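# Recover a fallen memory module and seat it in the server

## Task

A memory module slipped past the free slot and fell into the gap between two sockets of the open server. Lift it out and insert it into the free slot; it only goes in with one orientation. The job is complete only when every slot holds a module and both latches on each are locked. Letting a module fall more than a few centimetres is a failure.

## Robot and tools

Robot: two UR-type arms, left_arm and right_arm, each ending in a Robotiq 2F-85 two-finger gripper. Bases: left_arm at (-0.020, +0.364, +0.016) m, right_arm at (-0.009, -0.363, +0.016) m. Cameras: cam_head_left, cam_head_right, cam_high, cam_low, cam_left_wrist, cam_right_wrist, all 896x504.

Frames. Scene frame: origin at table height midway between the nominal bases, +z up, +x out over the table, left_arm on +y (image sides may differ). Each arm reports end_effector_position (m), end_effector_quat_wxyz and velocities in its own base frame. Fixed cameras and the table use the scene frame. Offsets in commands run along the current Hand target's own axes. Gripper axes: fingers point along +z, open and close along y; a camera block sticks out about 10 cm toward +x. end_effector_position is the point between the closed pads; fingertips reach about 19 mm past it when closed, 6 mm when fully open.

The 18-number row (used by execute_actions and move): one flat list covering both arms, every number in [-1, 1]. Order: left dx, dy, dz, rx, ry, rz, left gripper position, force_limit, speed, then the same nine for the right arm. dx..rz are an offset, not a pose: measured from that arm's Hand target as it stood when the action or move began, along the Hand target's axes. 1.0 equals 0.6 m for dx/dy/dz and 180 degrees for rx/ry/rz; rx, ry, rz form a single rotation vector. Six zeros re-request the current Hand target. Gripper numbers are absolute commands, not offsets: position +1 = fully open (85 mm), about -0.8 = pads touching, -1 = close until blocked. force_limit sets push strength (-1 soft, about 30 N per pad on a slow close; +1 firmer). speed sets finger travel: about 20 mm/s at -1, 85 at 0, 150 at +1. Both start at +1. To leave a gripper unchanged, resend its last three numbers; a 0 is a real command. A new force_limit or speed only takes effect with a position change of at least 0.01.

Tools.
execute_actions(actions, cameras): actions is a list of actions; each action is up to 15 rows at 1/30 s per row, and a short action repeats its last row to fill 15. Every row counts from the action's start pose, not the previous row. Repeating an offset in a new action moves further. An empty list returns the state plus images.
move(target, speed, blend, stop_force, zero, blocking, cameras): straight-line path toward one row, or a list of up to 15 rows, each counted from the same starting Hand targets. speed is metres per second, 0.002 to 3.6 (default 0.25), one value or one per target; turning is capped at twice that in rad/s. blend in metres rounds corners in a list (0 = stop at each). stop_force in newtons, 3 to 120, one value for both arms, ends an arm's path when its wrist sensor feels that much push against the motion; leave it out when backing off a contact, and do not rely on it while the gripper rotates. zero (default true) re-zeros force before the move. blocking=false returns after 0.5 s while the move continues (not allowed with stop_force). Paths avoid nothing and lag, overshooting more when fast. Steer around an arm's own base rather than near it. The result adds a move: line (done, off_target, moving, held, fault) plus limits such as paced or held.
wait(seconds 0 to 10): holds last commands and lets time run.
stop(): brakes a running move; fingers keep going.
zoom_image(camera, region [x0, y0, x1, y1] in pixels, at most 504 by 504): closer look at the latest image from that camera.
zero_wrist_force(arm): subtracts the current wrist reading from later readings.
read_manual(section): licence text only.
finished_scene(scene): ends the current scene, given its number; irreversible.

Reading results. Hand target is the last commanded pose after clipping; grippers often rest a little short, and the next command asks again. object_status: 0 moving, 1 blocked while opening, 2 blocked while closing (a real grip), 3 reached the request or pads met. position_measured is in counts: 3 fully open, 78 about 60 mm, 130 about 40 mm, 180 about 20 mm, 230 pads touching. Wrist force and torque are in the end effector's axes, showing push from the surface into the arm. Joint torques include arm weight. MOTOR HOT warns at 70 °C; at 85 °C the arm brakes for 30 to 60 s.

Cautions. Orientation commands are clipped to 32 degrees from the measured one per step. The arms are stiff: aiming even slightly beyond a firm contact can trigger a stop. Torque faults occur at contact torque of 142 N m on the big joints and 26.6 N m on wrist joints; a force fault occurs near 150 N on any part, and either stops the arm for 10 s. Avoid arm-to-arm contact, and never close one gripper on the other's fingers. Do not drop the module from height, do not release it while moving, do not squeeze hard while it still rests on something, do not strike the server, and keep everything on the table. Objects may get an occasional small push from outside.

Each tool is called after ">>>" as name(argument=value, ...) on one line, values as JSON.

## Session

>>> execute_actions(actions=[])

Scene clock: 0.00 s.
left_arm: end_effector_position=(+0.4940, +0.4546, +0.3751) position_measured=3 object_status=3 end_effector_quat_wxyz=(-0.252, +0.766, +0.190, +0.560) | right_arm: end_effector_position=(+0.5665, +0.5983, +0.3368) position_measured=3 object_status=3 end_effector_quat_wxyz=(-0.020, +0.795, -0.393, +0.461)
Joint positions: left_arm=[0.47 -1.413 2.072 -3.547 -1.381 -3.01] | right_arm=[4.384 -2.278 -0.836 -1.72 0.616 -0.919]
Joint velocities: within noise
Joint torques (N m): no reading
Wrist force (N): no reading
Wrist torque (N m): no reading
Wrist force, peak (N): no reading
Hand target: left_arm +0.4940, +0.4546, +0.3751; -0.252, +0.766, +0.190, +0.560 | right_arm +0.5665, +0.5983, +0.3368; -0.020, +0.795, -0.393, +0.461
Tool commands: left_gripper/position=+1.0 left_gripper/force_limit=+1.0 left_gripper/speed=+1.0 right_gripper/position=+1.0 right_gripper/force_limit=+1.0 right_gripper/speed=+1.0

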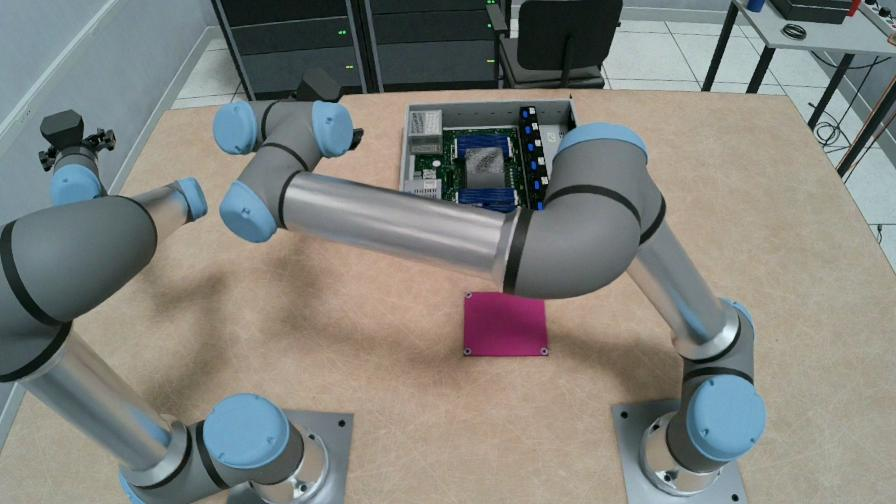

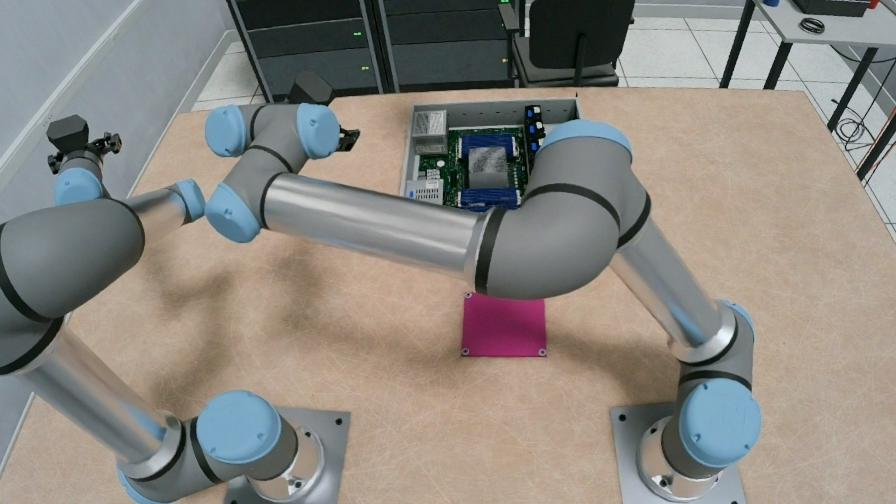

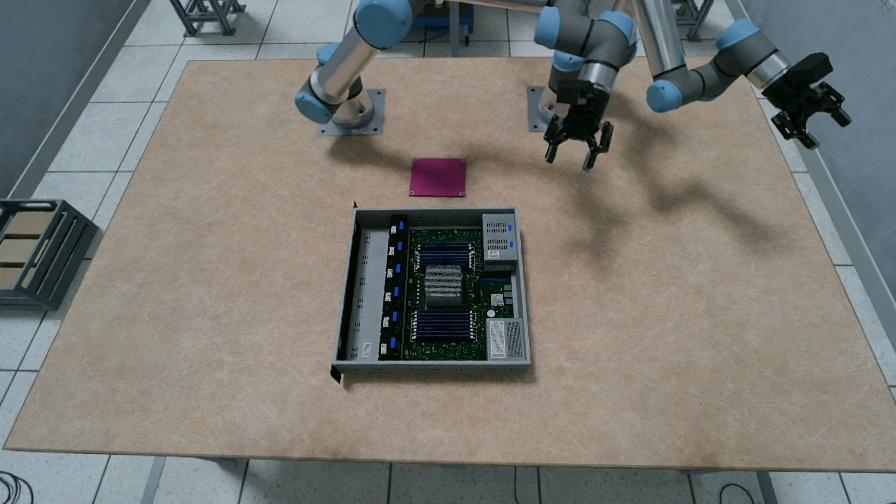

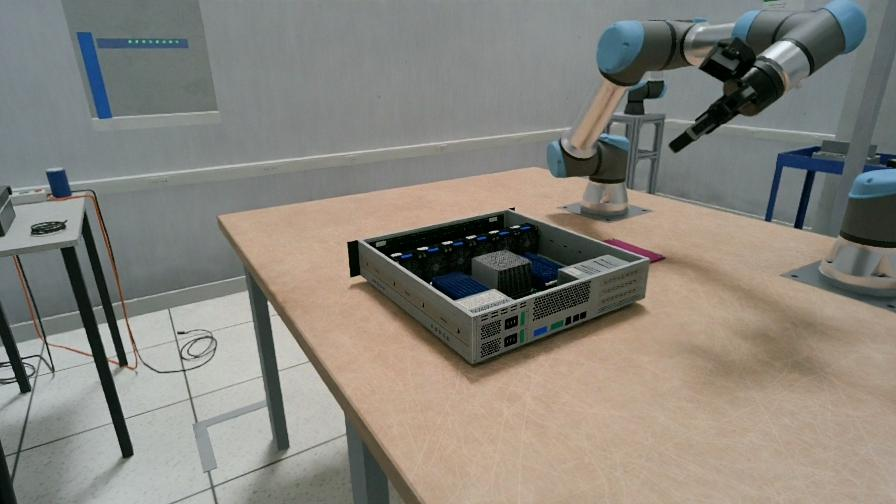

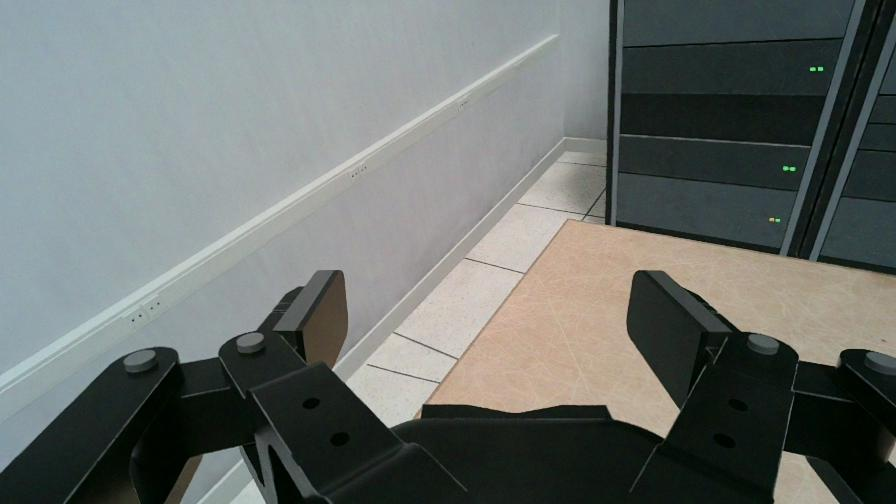

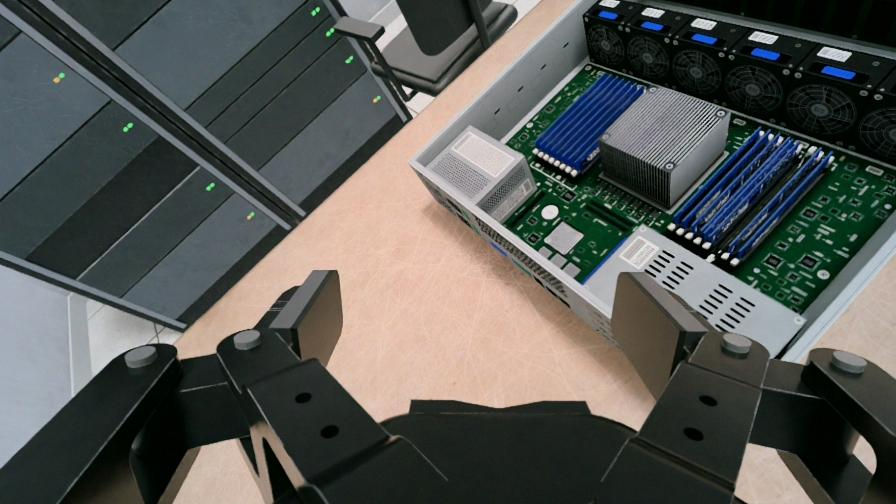

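>>> zoom_image(camera="cam_right_wrist", region=[640, 110, 860, 290])

>>> zoom_image(camera="cam_high", region=[330, 200, 540, 380])

>>> zoom_image(camera="cam_right_wrist", region=[500, 50, 720, 230])

Scaled by 2.291 from the camera's 896x504 image, which has a finer 1280x720 frame.

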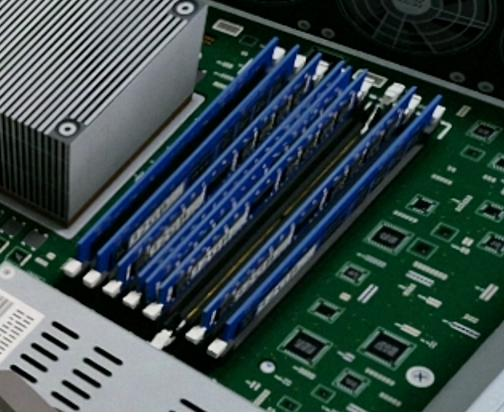

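Scaled by 2.400 from the camera's 896x504 image, which has a finer 1280x720 frame.

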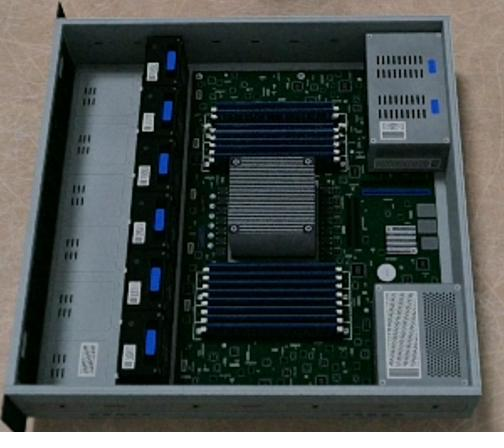

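Scaled by 2.291 from the camera's 896x504 image, which has a finer 1280x720 frame.

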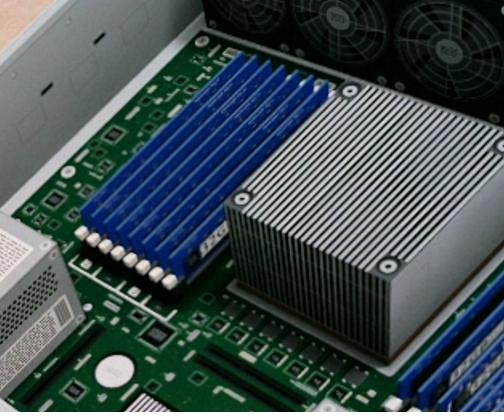

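>>> move(target=[0,0,0,0,0,0,1,1,1,0.2668,0.2781,0.2498,-0.2288,-0.2100,0.1912,1,1,1], speed=0.4, cameras=["cam_right_wrist","cam_head_left","cam_high"])

Scene clock: 69.47 s.
left_arm: end_effector_position=(+0.4940, +0.4546, +0.3751) position_measured=3 object_status=3 end_effector_quat_wxyz=(-0.252, +0.766, +0.190, +0.560) | right_arm: end_effector_position=(+0.6204, +0.3307, +0.3000) position_measured=3 object_status=3 end_effector_quat_wxyz=(+0.000, +0.708, -0.706, +0.000)
Joint positions: left_arm=[0.47 -1.413 2.072 -3.547 -1.381 -3.01] | right_arm=[3.822 -2.057 -1.037 -1.618 1.57 -0.892]
Joint torques (N m): left_arm=[-1.38 -27.46 -19.88 -2.9 0.18 0.01] | right_arm=[-9.79 40.7 17.31 0.68 1.55 -2.96]
Wrist force (N): left_arm=[-0.4 0.0 0.0] | right_arm=[0.2 -1.1 1.9]
Wrist torque (N m): left_arm=[-0.01 0.06 0.00] | right_arm=[-0.24 -0.10 0.02]
Wrist force, peak (N): left_arm=[0.3 0.1 -0.4] | right_arm=[2.1 -1.4 2.1]
Hand target: left_arm +0.4940, +0.4546, +0.3751; -0.252, +0.766, +0.190, +0.560 | right_arm +0.6204, +0.3306, +0.3000; +0.000, +0.708, -0.706, +0.000
Off the commanded pose: left_arm 0.000 m, 0 deg | right_arm 0.000 m, 0 deg.
move: done
Images, in order (width x height): cam_head_left 896x504, cam_high 896x504, cam_right_wrist 896x504.

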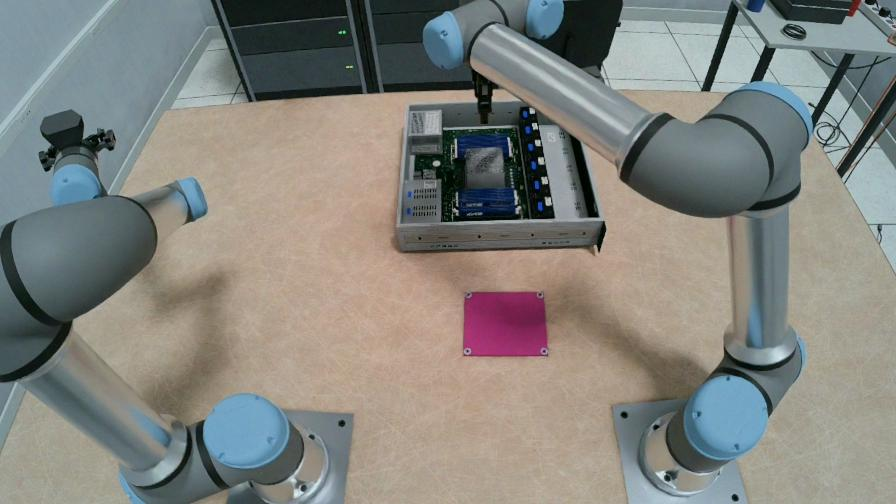

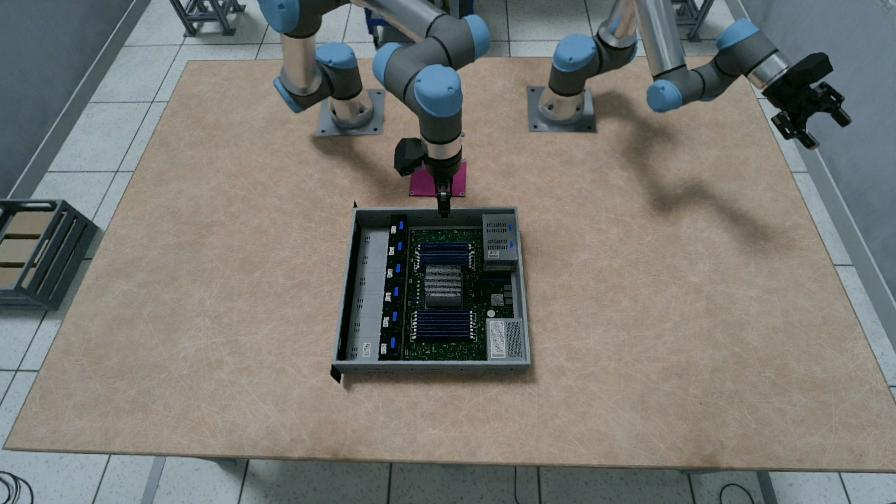

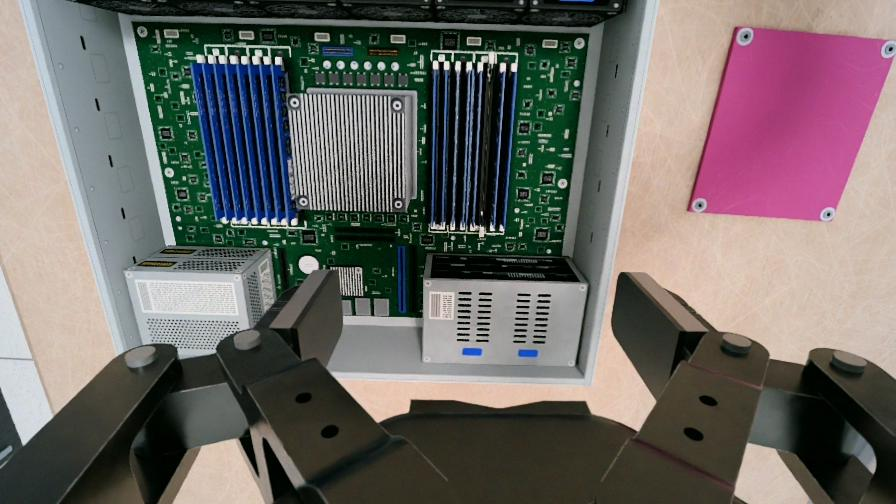

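>>> zoom_image(camera="cam_right_wrist", region=[400, 30, 560, 260])

>>> zoom_image(camera="cam_right_wrist", region=[180, 30, 420, 250])

Scaled by 2.191 from the camera's 896x504 image, which has a finer 1280x720 frame.

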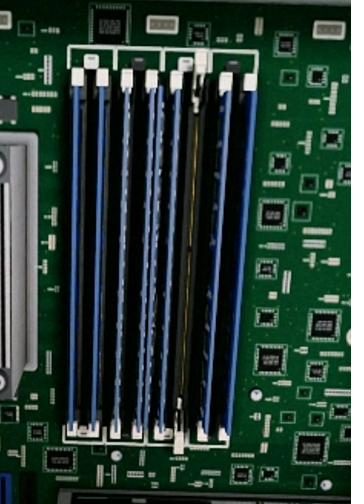

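Scaled by 2.100 from the camera's 896x504 image, which has a finer 1280x720 frame.

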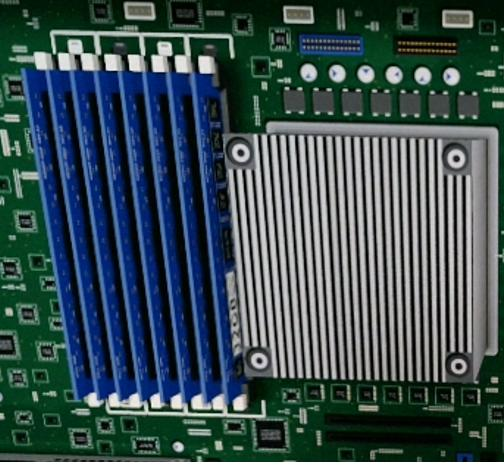

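>>> move(target=[0,0,0,0,0,0,1,1,1,0.1,0.0333,0.2,0,0,0,1,1,1], speed=0.3, cameras=["cam_right_wrist"])

>>> zoom_image(camera="cam_right_wrist", region=[380, 0, 600, 250])

Scene clock: 94.10 s.
left_arm: end_effector_position=(+0.4940, +0.4546, +0.3751) position_measured=3 object_status=3 end_effector_quat_wxyz=(-0.252, +0.766, +0.190, +0.560) | right_arm: end_effector_position=(+0.6006, +0.2706, +0.1800) position_measured=3 object_status=3 end_effector_quat_wxyz=(+0.000, +0.708, -0.706, +0.000)
Joint positions: left_arm=[0.47 -1.413 2.072 -3.547 -1.381 -3.01] | right_arm=[3.769 -1.983 -1.456 -1.273 1.57 -0.945]
Joint torques (N m): left_arm=[-1.81 -27.26 -19.69 -3 0.2 -0.1] | right_arm=[-8.61 50.76 15.96 4.82 -1.71 -2.93]
Wrist force (N): left_arm=[-0.3 0.0 0.2] | right_arm=[0.2 -1.1 1.9]
Wrist torque (N m): left_arm=[0.00 0.03 0.00] | right_arm=[-0.23 -0.09 0.02]
Wrist force, peak (N): left_arm=[-0.6 0.0 -0.2] | right_arm=[0.9 -0.8 3.5]
Hand target: left_arm +0.4940, +0.4546, +0.3751; -0.252, +0.766, +0.190, +0.560 | right_arm +0.6006, +0.2706, +0.1799; +0.000, +0.708, -0.706, +0.000
Off the commanded pose: left_arm 0.000 m, 0 deg | right_arm 0.000 m, 0 deg.
move: done
Images, in order (width x height): cam_right_wrist 896x504.

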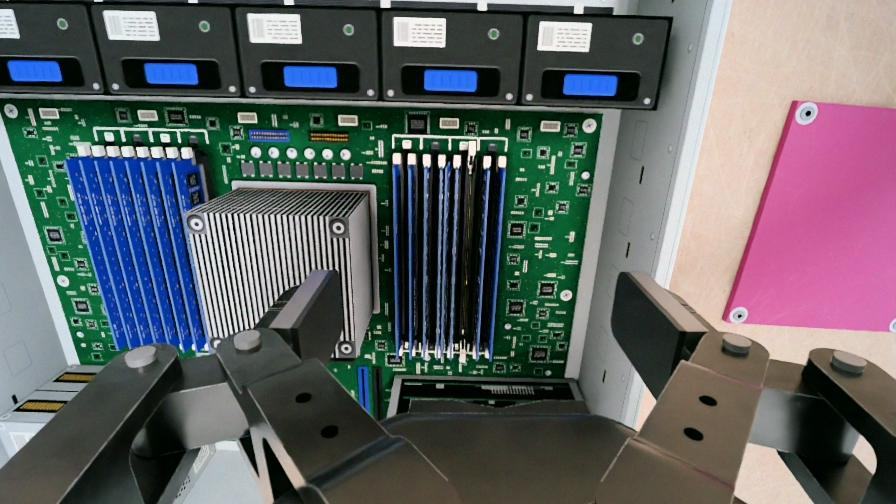

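Scaled by 2.016 from the camera's 896x504 image, which has a finer 1280x720 frame.

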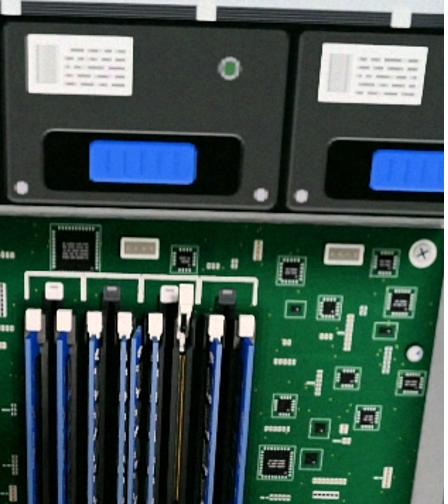

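>>> zoom_image(camera="cam_right_wrist", region=[380, 130, 520, 250])

>>> zoom_image(camera="cam_right_wrist", region=[380, 250, 520, 370])

Scaled by 3.600 from the camera's 896x504 image, which has a finer 1280x720 frame.

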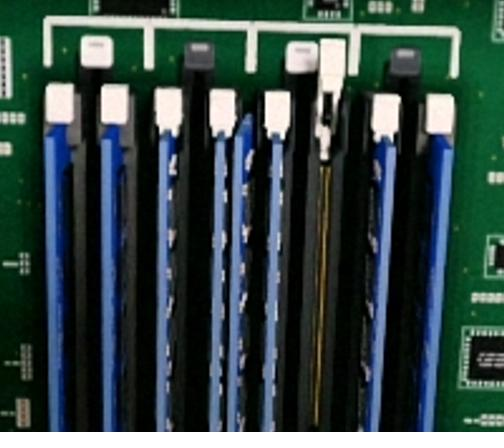

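Scaled by 3.600 from the camera's 896x504 image, which has a finer 1280x720 frame.

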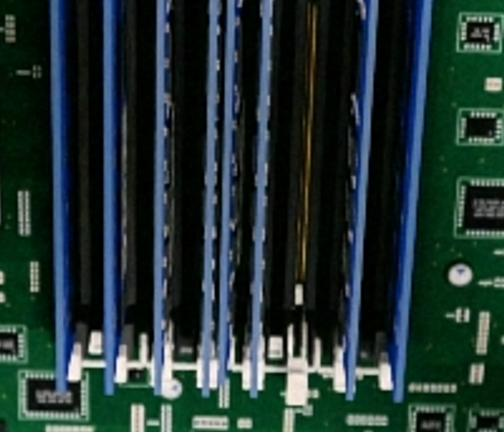

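>>> move(target=[0,0,0,0,0,0,1,1,1,0,0.2,0,0,0,0,1,1,1], speed=0.3, cameras=["cam_right_wrist"])

>>> zoom_image(camera="cam_right_wrist", region=[100, 130, 280, 250])

>>> zoom_image(camera="cam_right_wrist", region=[100, 250, 280, 370])

Scene clock: 118.27 s.
left_arm: end_effector_position=(+0.4940, +0.4546, +0.3751) position_measured=3 object_status=3 end_effector_quat_wxyz=(-0.252, +0.766, +0.190, +0.560) | right_arm: end_effector_position=(+0.4808, +0.2704, +0.1798) position_measured=3 object_status=3 end_effector_quat_wxyz=(+0.000, +0.708, -0.706, +0.000)
Joint positions: left_arm=[0.47 -1.413 2.072 -3.547 -1.381 -3.01] | right_arm=[3.898 -1.738 -1.781 -1.192 1.57 -0.816]
Joint torques (N m): left_arm=[-1.68 -28.04 -19.57 -2.71 0.23 -0.08] | right_arm=[9.38 39.86 16.95 4.93 -1.58 2.6]
Wrist force (N): left_arm=[0.1 0.1 0.0] | right_arm=[0.0 -1.0 1.9]
Wrist torque (N m): left_arm=[0.02 -0.02 0.00] | right_arm=[-0.20 -0.06 -0.13]
Wrist force, peak (N): left_arm=[-0.2 0.6 -0.1] | right_arm=[0.7 -2.8 1.9]
Hand target: left_arm +0.4940, +0.4546, +0.3751; -0.252, +0.766, +0.190, +0.560 | right_arm +0.4806, +0.2704, +0.1798; +0.000, +0.708, -0.706, +0.000
Off the commanded pose: left_arm 0.000 m, 0 deg | right_arm 0.000 m, 0 deg.
move: done
Images, in order (width x height): cam_right_wrist 896x504.

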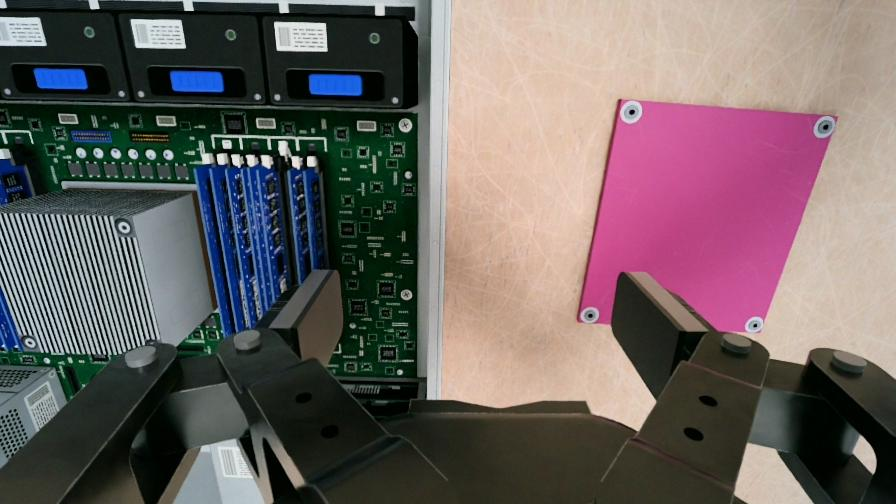

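Scaled by 2.800 from the camera's 896x504 image, which has a finer 1280x720 frame.

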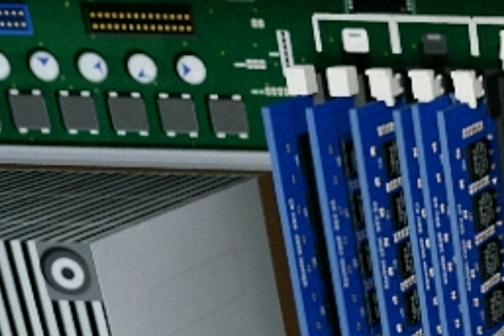

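Scaled by 2.800 from the camera's 896x504 image, which has a finer 1280x720 frame.

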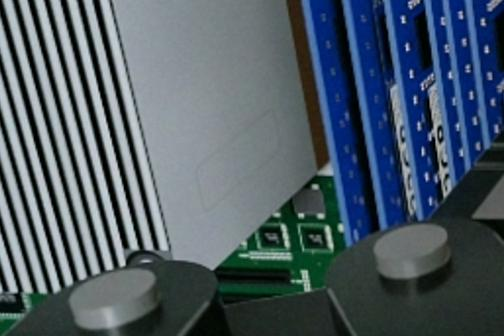

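>>> zoom_image(camera="cam_right_wrist", region=[190, 130, 340, 250])

>>> zoom_image(camera="cam_right_wrist", region=[190, 180, 340, 300])

Scaled by 3.360 from the camera's 896x504 image, which has a finer 1280x720 frame.

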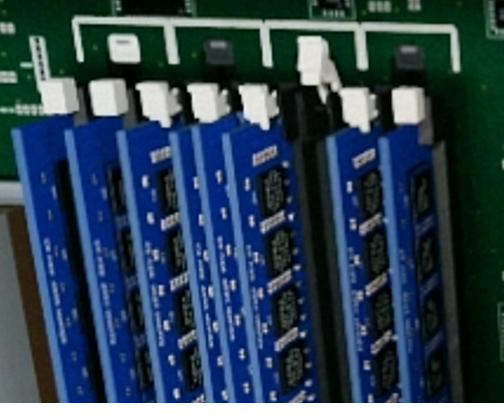

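Scaled by 3.360 from the camera's 896x504 image, which has a finer 1280x720 frame.

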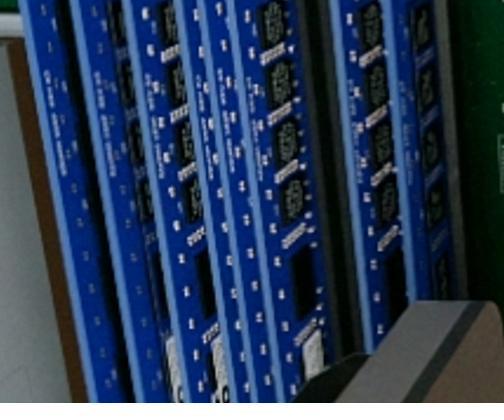

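>>> move(target=[0,0,0,0,0,0,1,1,1,-0.0667,-0.2,0.1667,0,0,0,-1,0,0], speed=0.2, cameras=["cam_right_wrist","cam_low"])

>>> zoom_image(camera="cam_right_wrist", region=[360, 0, 540, 150])

>>> zoom_image(camera="cam_right_wrist", region=[360, 150, 540, 300])

Scene clock: 187.67 s.
left_arm: end_effector_position=(+0.4940, +0.4546, +0.3751) position_measured=3 object_status=3 end_effector_quat_wxyz=(-0.252, +0.766, +0.190, +0.560) | right_arm: end_effector_position=(+0.6005, +0.3106, +0.0800) position_measured=232 object_status=3 end_effector_quat_wxyz=(+0.000, +0.708, -0.706, +0.000)
Joint positions: left_arm=[0.47 -1.413 2.072 -3.547 -1.381 -3.01] | right_arm=[3.818 -2.114 -1.532 -1.066 1.57 -0.897]
Joint torques (N m): left_arm=[-0.79 -28.46 -19.15 -2.95 0.42 0.01] | right_arm=[-9.69 39.03 27.53 0.46 1.37 -2.99]
Wrist force (N): left_arm=[0.0 0.1 0.0] | right_arm=[0.0 -1.1 1.8]
Wrist torque (N m): left_arm=[0.02 0.02 0.00] | right_arm=[-0.23 -0.07 0.02]
Wrist force, peak (N): left_arm=[0.5 -0.4 0.2] | right_arm=[-0.1 -1.8 2.8]
Hand target: left_arm +0.4940, +0.4546, +0.3751; -0.252, +0.766, +0.190, +0.560 | right_arm +0.6006, +0.3106, +0.0799; +0.000, +0.708, -0.706, +0.000
Off the commanded pose: left_arm 0.000 m, 0 deg | right_arm 0.000 m, 0 deg.
move: done
Images, in order (width x height): cam_low 896x504, cam_right_wrist 896x504.

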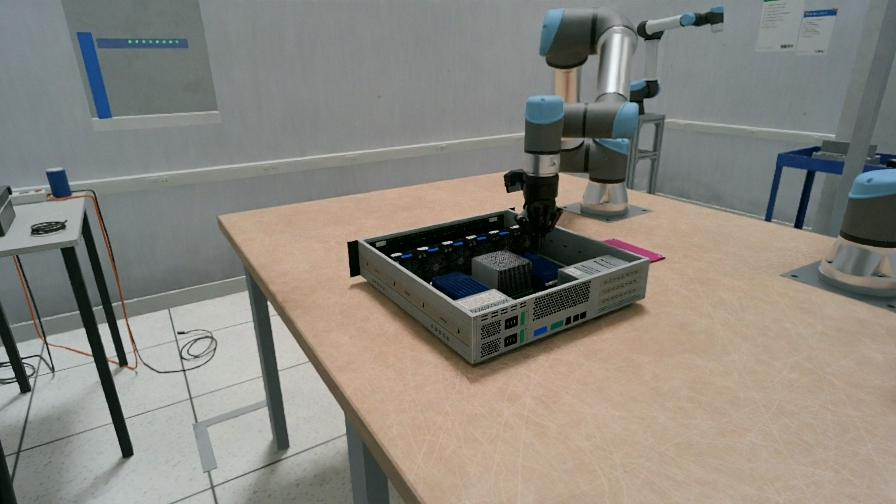

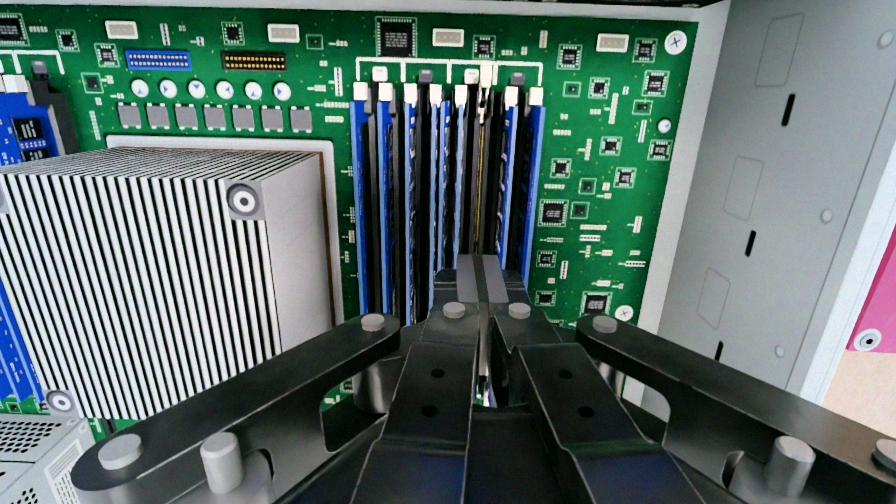

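Scaled by 2.800 from the camera's 896x504 image, which has a finer 1280x720 frame.

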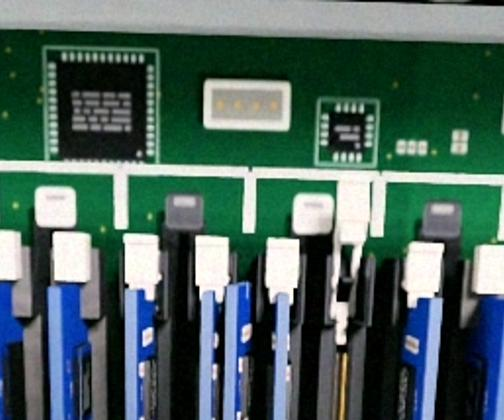

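Scaled by 2.800 from the camera's 896x504 image, which has a finer 1280x720 frame.

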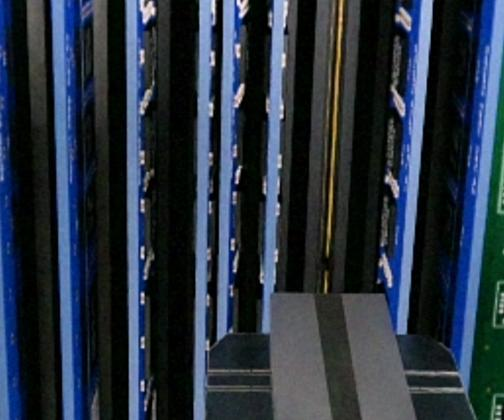

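>>> move(target=[0,0,0,0,0,0,1,1,1,0.08,0.081,-0.001,0.2222,0,0,-1,0,0], speed=0.25, cameras=["cam_right_wrist"])

>>> zoom_image(camera="cam_right_wrist", region=[360, 100, 540, 250])

>>> zoom_image(camera="cam_right_wrist", region=[360, 0, 540, 150])

Scene clock: 279.63 s.
left_arm: end_effector_position=(+0.4940, +0.4546, +0.3751) position_measured=3 object_status=3 end_effector_quat_wxyz=(-0.252, +0.766, +0.190, +0.560) | right_arm: end_effector_position=(+0.5529, +0.2635, +0.0820) position_measured=232 object_status=3 end_effector_quat_wxyz=(-0.246, +0.664, -0.664, +0.241)
Joint positions: left_arm=[0.47 -1.413 2.072 -3.547 -1.381 -3.01] | right_arm=[4.027 -1.928 -2.215 -0.072 1.051 -0.82]
Joint torques (N m): left_arm=[-1.77 -28.1 -18.85 -2.97 0.57 -0.06] | right_arm=[12.15 -11.56 -14.97 -6.3 2.96 -3.18]
Wrist force (N): left_arm=[-0.3 0.2 -0.2] | right_arm=[6.6 -42.4 -49.7]
Wrist torque (N m): left_arm=[0.03 0.04 0.00] | right_arm=[-3.42 -0.99 0.36]
Wrist force, peak (N): left_arm=[0.4 0.3 0.3] | right_arm=[6.7 -42.5 -50.0]
Hand target: left_arm +0.4940, +0.4546, +0.3751; -0.252, +0.766, +0.190, +0.560 | right_arm +0.5521, +0.2625, +0.0805; -0.242, +0.665, -0.664, +0.242
Off the commanded pose: left_arm 0.000 m, 0 deg | right_arm 0.002 m, 0 deg.
move: done
Images, in order (width x height): cam_right_wrist 896x504.

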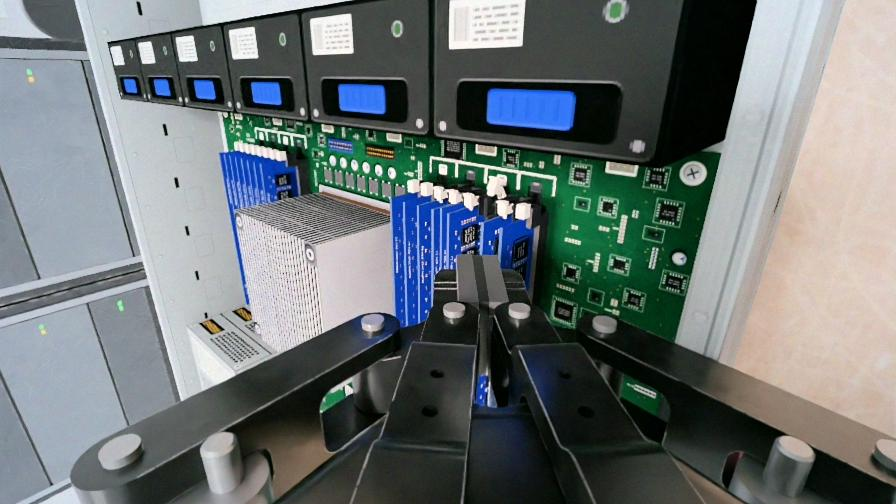

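Scaled by 2.800 from the camera's 896x504 image, which has a finer 1280x720 frame.

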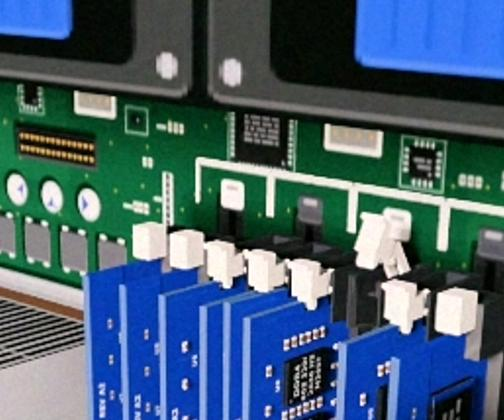

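Scaled by 2.800 from the camera's 896x504 image, which has a finer 1280x720 frame.

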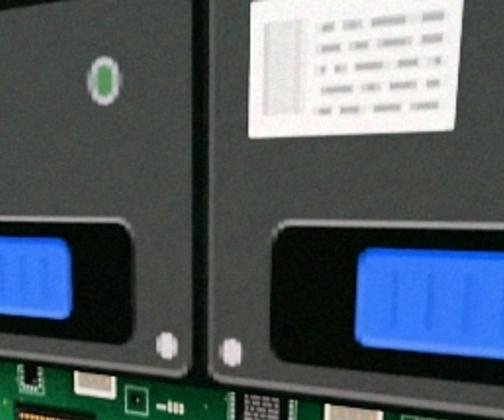

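>>> move(target=[0,0,0,0,0,0,1,1,1,0,-0.042,-0.05,0,0,0,-1,0,0], speed=0.1, cameras=["cam_right_wrist","cam_low","cam_high"])

>>> zoom_image(camera="cam_right_wrist", region=[360, 100, 540, 250])

Scene clock: 288.97 s.
left_arm: end_effector_position=(+0.4940, +0.4546, +0.3751) position_measured=3 object_status=3 end_effector_quat_wxyz=(-0.252, +0.766, +0.190, +0.560) | right_arm: end_effector_position=(+0.5521, +0.2625, +0.1195) position_measured=232 object_status=3 end_effector_quat_wxyz=(-0.242, +0.665, -0.664, +0.242)
Joint positions: left_arm=[0.47 -1.413 2.072 -3.547 -1.381 -3.01] | right_arm=[4.027 -1.836 -2.19 -0.197 1.051 -0.82]
Joint torques (N m): left_arm=[-1.42 -28.2 -18.84 -2.95 0.38 -0.08] | right_arm=[6.82 38.07 25.05 0.85 -2.48 2.57]
Wrist force (N): left_arm=[0.2 0.1 0.0] | right_arm=[1.4 0.4 1.5]
Wrist torque (N m): left_arm=[0.01 -0.03 0.00] | right_arm=[-0.02 -0.23 -0.05]
Wrist force, peak (N): left_arm=[-0.2 0.5 0.2] | right_arm=[5.0 -46.9 -52.6]
Hand target: left_arm +0.4940, +0.4546, +0.3751; -0.252, +0.766, +0.190, +0.560 | right_arm +0.5521, +0.2625, +0.1197; -0.242, +0.665, -0.664, +0.242
Off the commanded pose: left_arm 0.000 m, 0 deg | right_arm 0.000 m, 0 deg.
move: done
Images, in order (width x height): cam_high 896x504, cam_low 896x504, cam_right_wrist 896x504.

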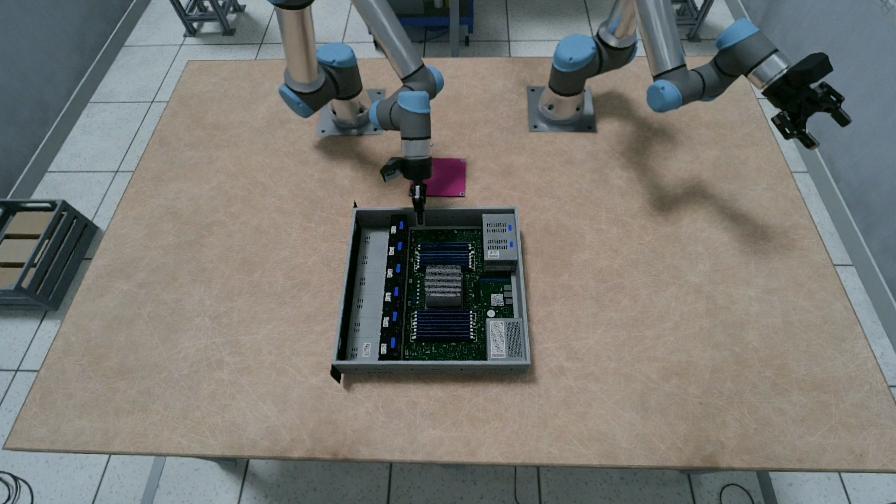

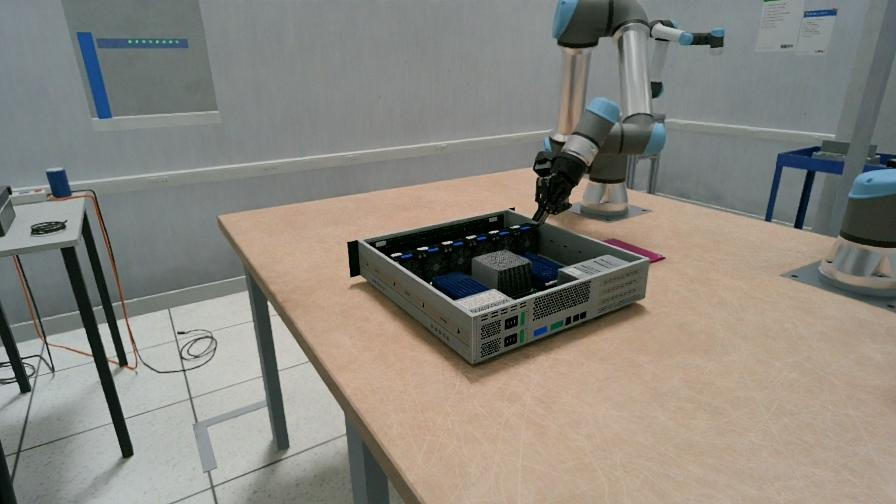

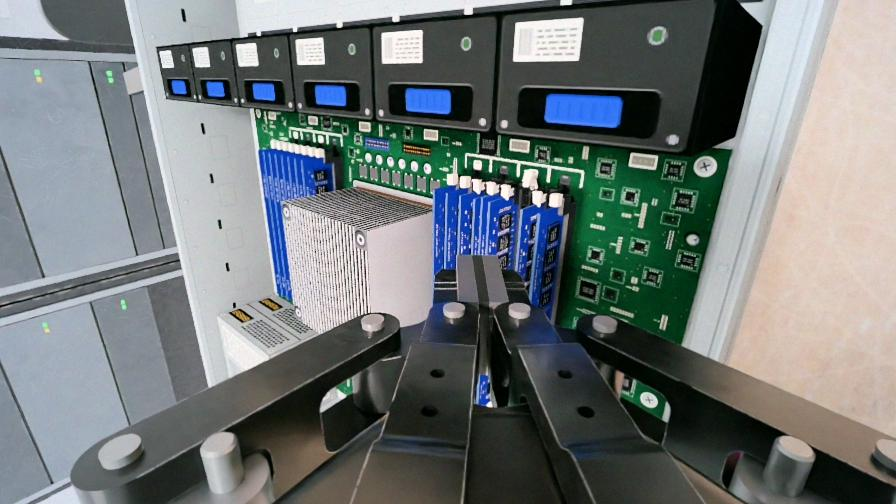

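Scaled by 2.800 from the camera's 896x504 image, which has a finer 1280x720 frame.

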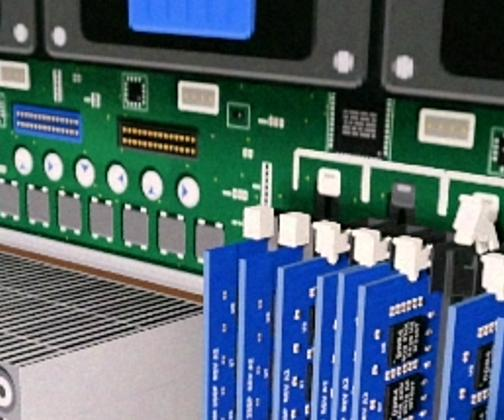

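>>> move(target=[0,0,0,0,0,0,1,1,1,0.0342,-0.0458,0.0157,-0.2224,0.0034,0.0096,0.096,0,0], speed=0.25, cameras=["cam_right_wrist"])

>>> zoom_image(camera="cam_right_wrist", region=[320, 60, 500, 210])

Scene clock: 367.37 s.
left_arm: end_effector_position=(+0.4940, +0.4546, +0.3751) position_measured=3 object_status=3 end_effector_quat_wxyz=(-0.252, +0.766, +0.190, +0.560) | right_arm: end_effector_position=(+0.5792, +0.2421, +0.1301) position_measured=117 object_status=3 end_effector_quat_wxyz=(+0.000, +0.697, -0.717, +0.000)
Joint positions: left_arm=[0.47 -1.413 2.072 -3.547 -1.381 -3.01] | right_arm=[3.751 -1.956 -1.631 -1.124 1.571 -0.931]
Joint torques (N m): left_arm=[-1.44 -28.37 -19.28 -2.66 0.5 -0.03] | right_arm=[-8.99 34.21 28.86 0.49 1.55 -2.85]
Wrist force (N): left_arm=[0.1 0.2 -0.2] | right_arm=[0.1 -1.9 1.7]
Wrist torque (N m): left_arm=[0.02 -0.02 0.00] | right_arm=[-0.35 -0.07 0.02]
Wrist force, peak (N): left_arm=[0.1 0.1 -0.6] | right_arm=[0.4 -2.2 1.8]
Hand target: left_arm +0.4940, +0.4546, +0.3751; -0.252, +0.766, +0.190, +0.560 | right_arm +0.5793, +0.2421, +0.1301; +0.000, +0.697, -0.717, +0.000
Off the commanded pose: left_arm 0.000 m, 0 deg | right_arm 0.000 m, 0 deg.
move: done
Images, in order (width x height): cam_right_wrist 896x504.

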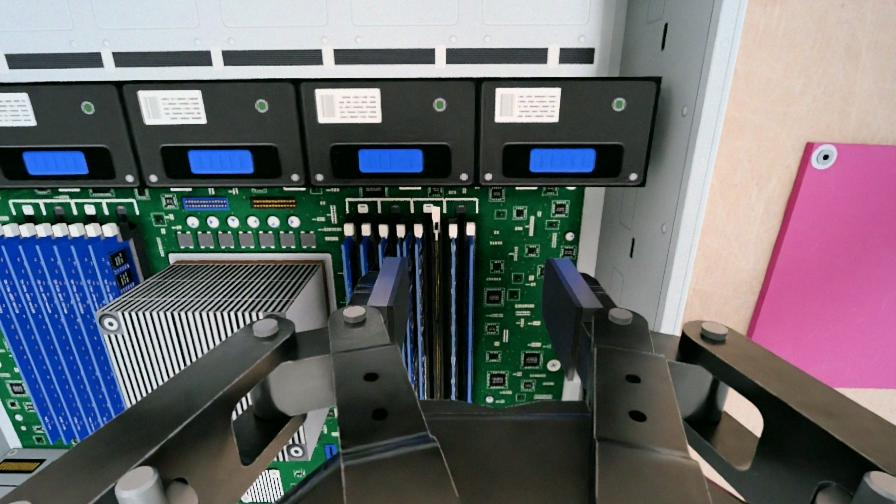

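Scaled by 2.800 from the camera's 896x504 image, which has a finer 1280x720 frame.

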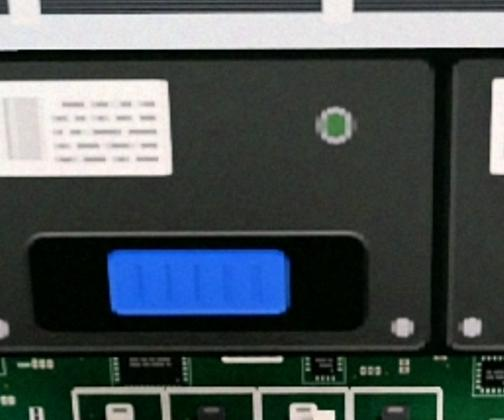

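>>> zoom_image(camera="cam_right_wrist", region=[336, 190, 486, 315])

Scaled by 3.360 from the camera's 896x504 image, which has a finer 1280x720 frame.

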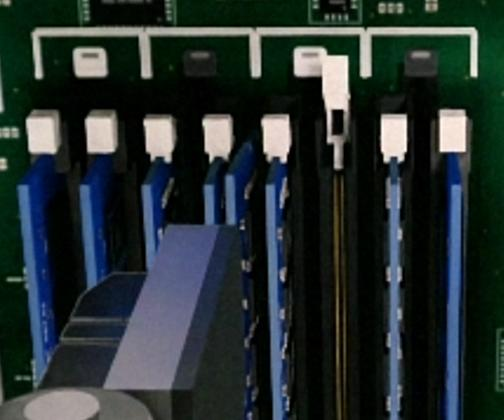

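>>> move(target=[0,0,0,0,0,0,1,1,1,0.0068,0.0003,0.1333,0,0,0,0.096,0,0], speed=0.15, cameras=["cam_right_wrist"])

>>> zoom_image(camera="cam_right_wrist", region=[336, 150, 486, 275])

Scene clock: 402.93 s.
left_arm: end_effector_position=(+0.4940, +0.4546, +0.3751) position_measured=3 object_status=3 end_effector_quat_wxyz=(-0.252, +0.766, +0.190, +0.560) | right_arm: end_effector_position=(+0.5789, +0.2380, +0.0503) position_measured=117 object_status=3 end_effector_quat_wxyz=(+0.000, +0.697, -0.717, +0.000)
Joint positions: left_arm=[0.47 -1.413 2.072 -3.547 -1.381 -3.01] | right_arm=[3.746 -2.05 -1.726 -0.936 1.571 -0.937]
Joint torques (N m): left_arm=[-1.76 -28.39 -18.49 -2.95 0.59 -0.02] | right_arm=[-9.18 35.26 12.67 4.88 -1.25 -2.88]
Wrist force (N): left_arm=[0.0 -0.2 0.0] | right_arm=[0.4 -2.1 1.9]
Wrist torque (N m): left_arm=[-0.04 0.01 0.00] | right_arm=[-0.38 -0.13 0.02]
Wrist force, peak (N): left_arm=[0.3 -0.5 0.0] | right_arm=[0.3 -1.9 2.9]
Hand target: left_arm +0.4940, +0.4546, +0.3751; -0.252, +0.766, +0.190, +0.560 | right_arm +0.5790, +0.2380, +0.0501; +0.000, +0.697, -0.717, +0.000
Off the commanded pose: left_arm 0.000 m, 0 deg | right_arm 0.000 m, 0 deg.
move: done
Images, in order (width x height): cam_right_wrist 896x504.

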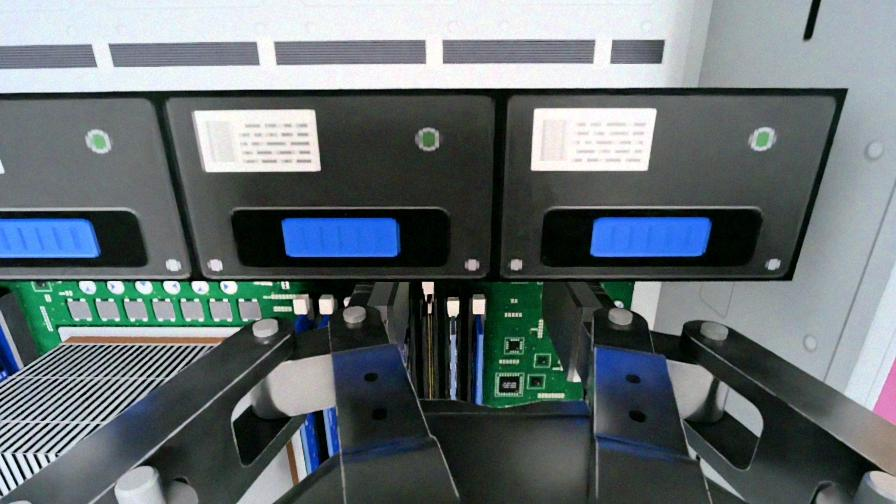

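Scaled by 3.360 from the camera's 896x504 image, which has a finer 1280x720 frame.

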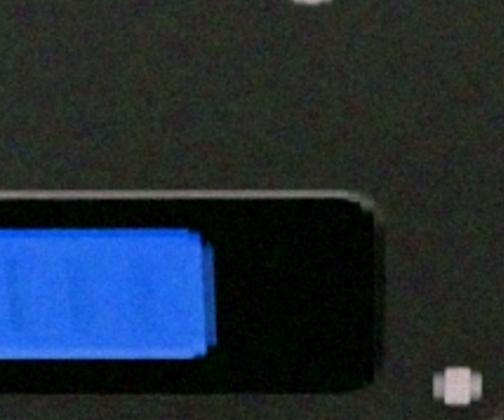

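>>> move(target=[[0,0,0,0,0,0,1,1,1,0,0,-0.12,0,0,0.4,0.096,0,0],[0,0,0,0,0,0,1,1,1,0,0,-0.12,0,0,1.0,0.096,0,0],[0,0,0,0,0,0,1,1,1,0,0,0,0,0,1.0,0.096,0,0]], speed=[0.8,0.8,0.15], blend=[0.02,0,0], cameras=["cam_right_wrist"])

>>> zoom_image(camera="cam_right_wrist", region=[420, 190, 570, 315])

Scene clock: 426.47 s.
left_arm: end_effector_position=(+0.4940, +0.4546, +0.3751) position_measured=3 object_status=3 end_effector_quat_wxyz=(-0.252, +0.766, +0.190, +0.560) | right_arm: end_effector_position=(+0.5789, +0.2381, +0.0503) position_measured=117 object_status=3 end_effector_quat_wxyz=(+0.000, +0.717, +0.697, +0.000)
Joint positions: left_arm=[0.47 -1.413 2.072 -3.547 -1.381 -3.01] | right_arm=[3.746 -2.05 -1.726 -0.936 1.571 2.205]
Joint torques (N m): left_arm=[-0.89 -28.42 -19.43 -2.89 0.73 -0.11] | right_arm=[-6.74 36.56 12.19 5.02 -1.46 -0.95]
Wrist force (N): left_arm=[0.3 0.2 -0.1] | right_arm=[-0.6 -2.1 3.9]
Wrist torque (N m): left_arm=[0.04 -0.04 0.01] | right_arm=[-0.39 0.04 -0.13]
Wrist force, peak (N): left_arm=[0.0 0.5 -0.3] | right_arm=[-52.0 21.1 10.8]
Hand target: left_arm +0.4940, +0.4546, +0.3751; -0.252, +0.766, +0.190, +0.560 | right_arm +0.5790, +0.2380, +0.0501; +0.000, +0.717, +0.697, +0.000
Off the commanded pose: left_arm 0.000 m, 0 deg | right_arm 0.000 m, 0 deg.
move: done
Images, in order (width x height): cam_right_wrist 896x504.

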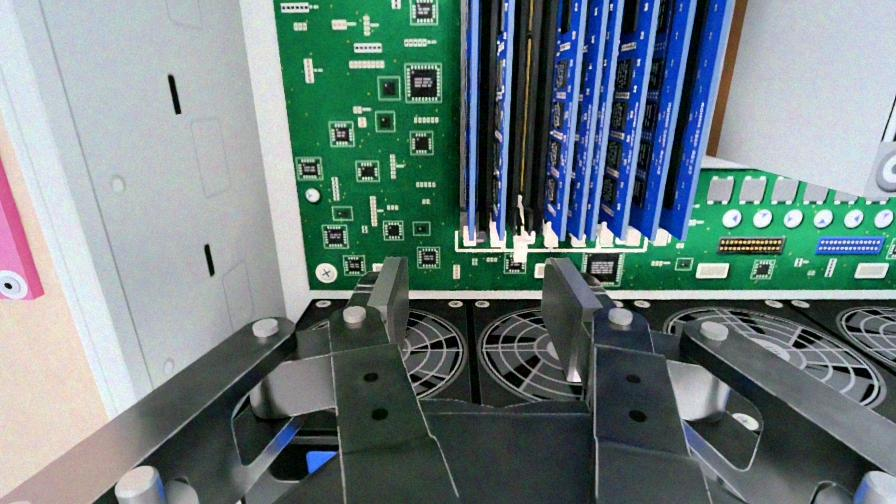

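Scaled by 3.360 from the camera's 896x504 image, which has a finer 1280x720 frame.

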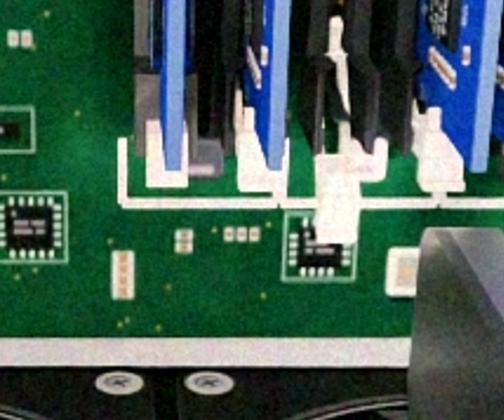

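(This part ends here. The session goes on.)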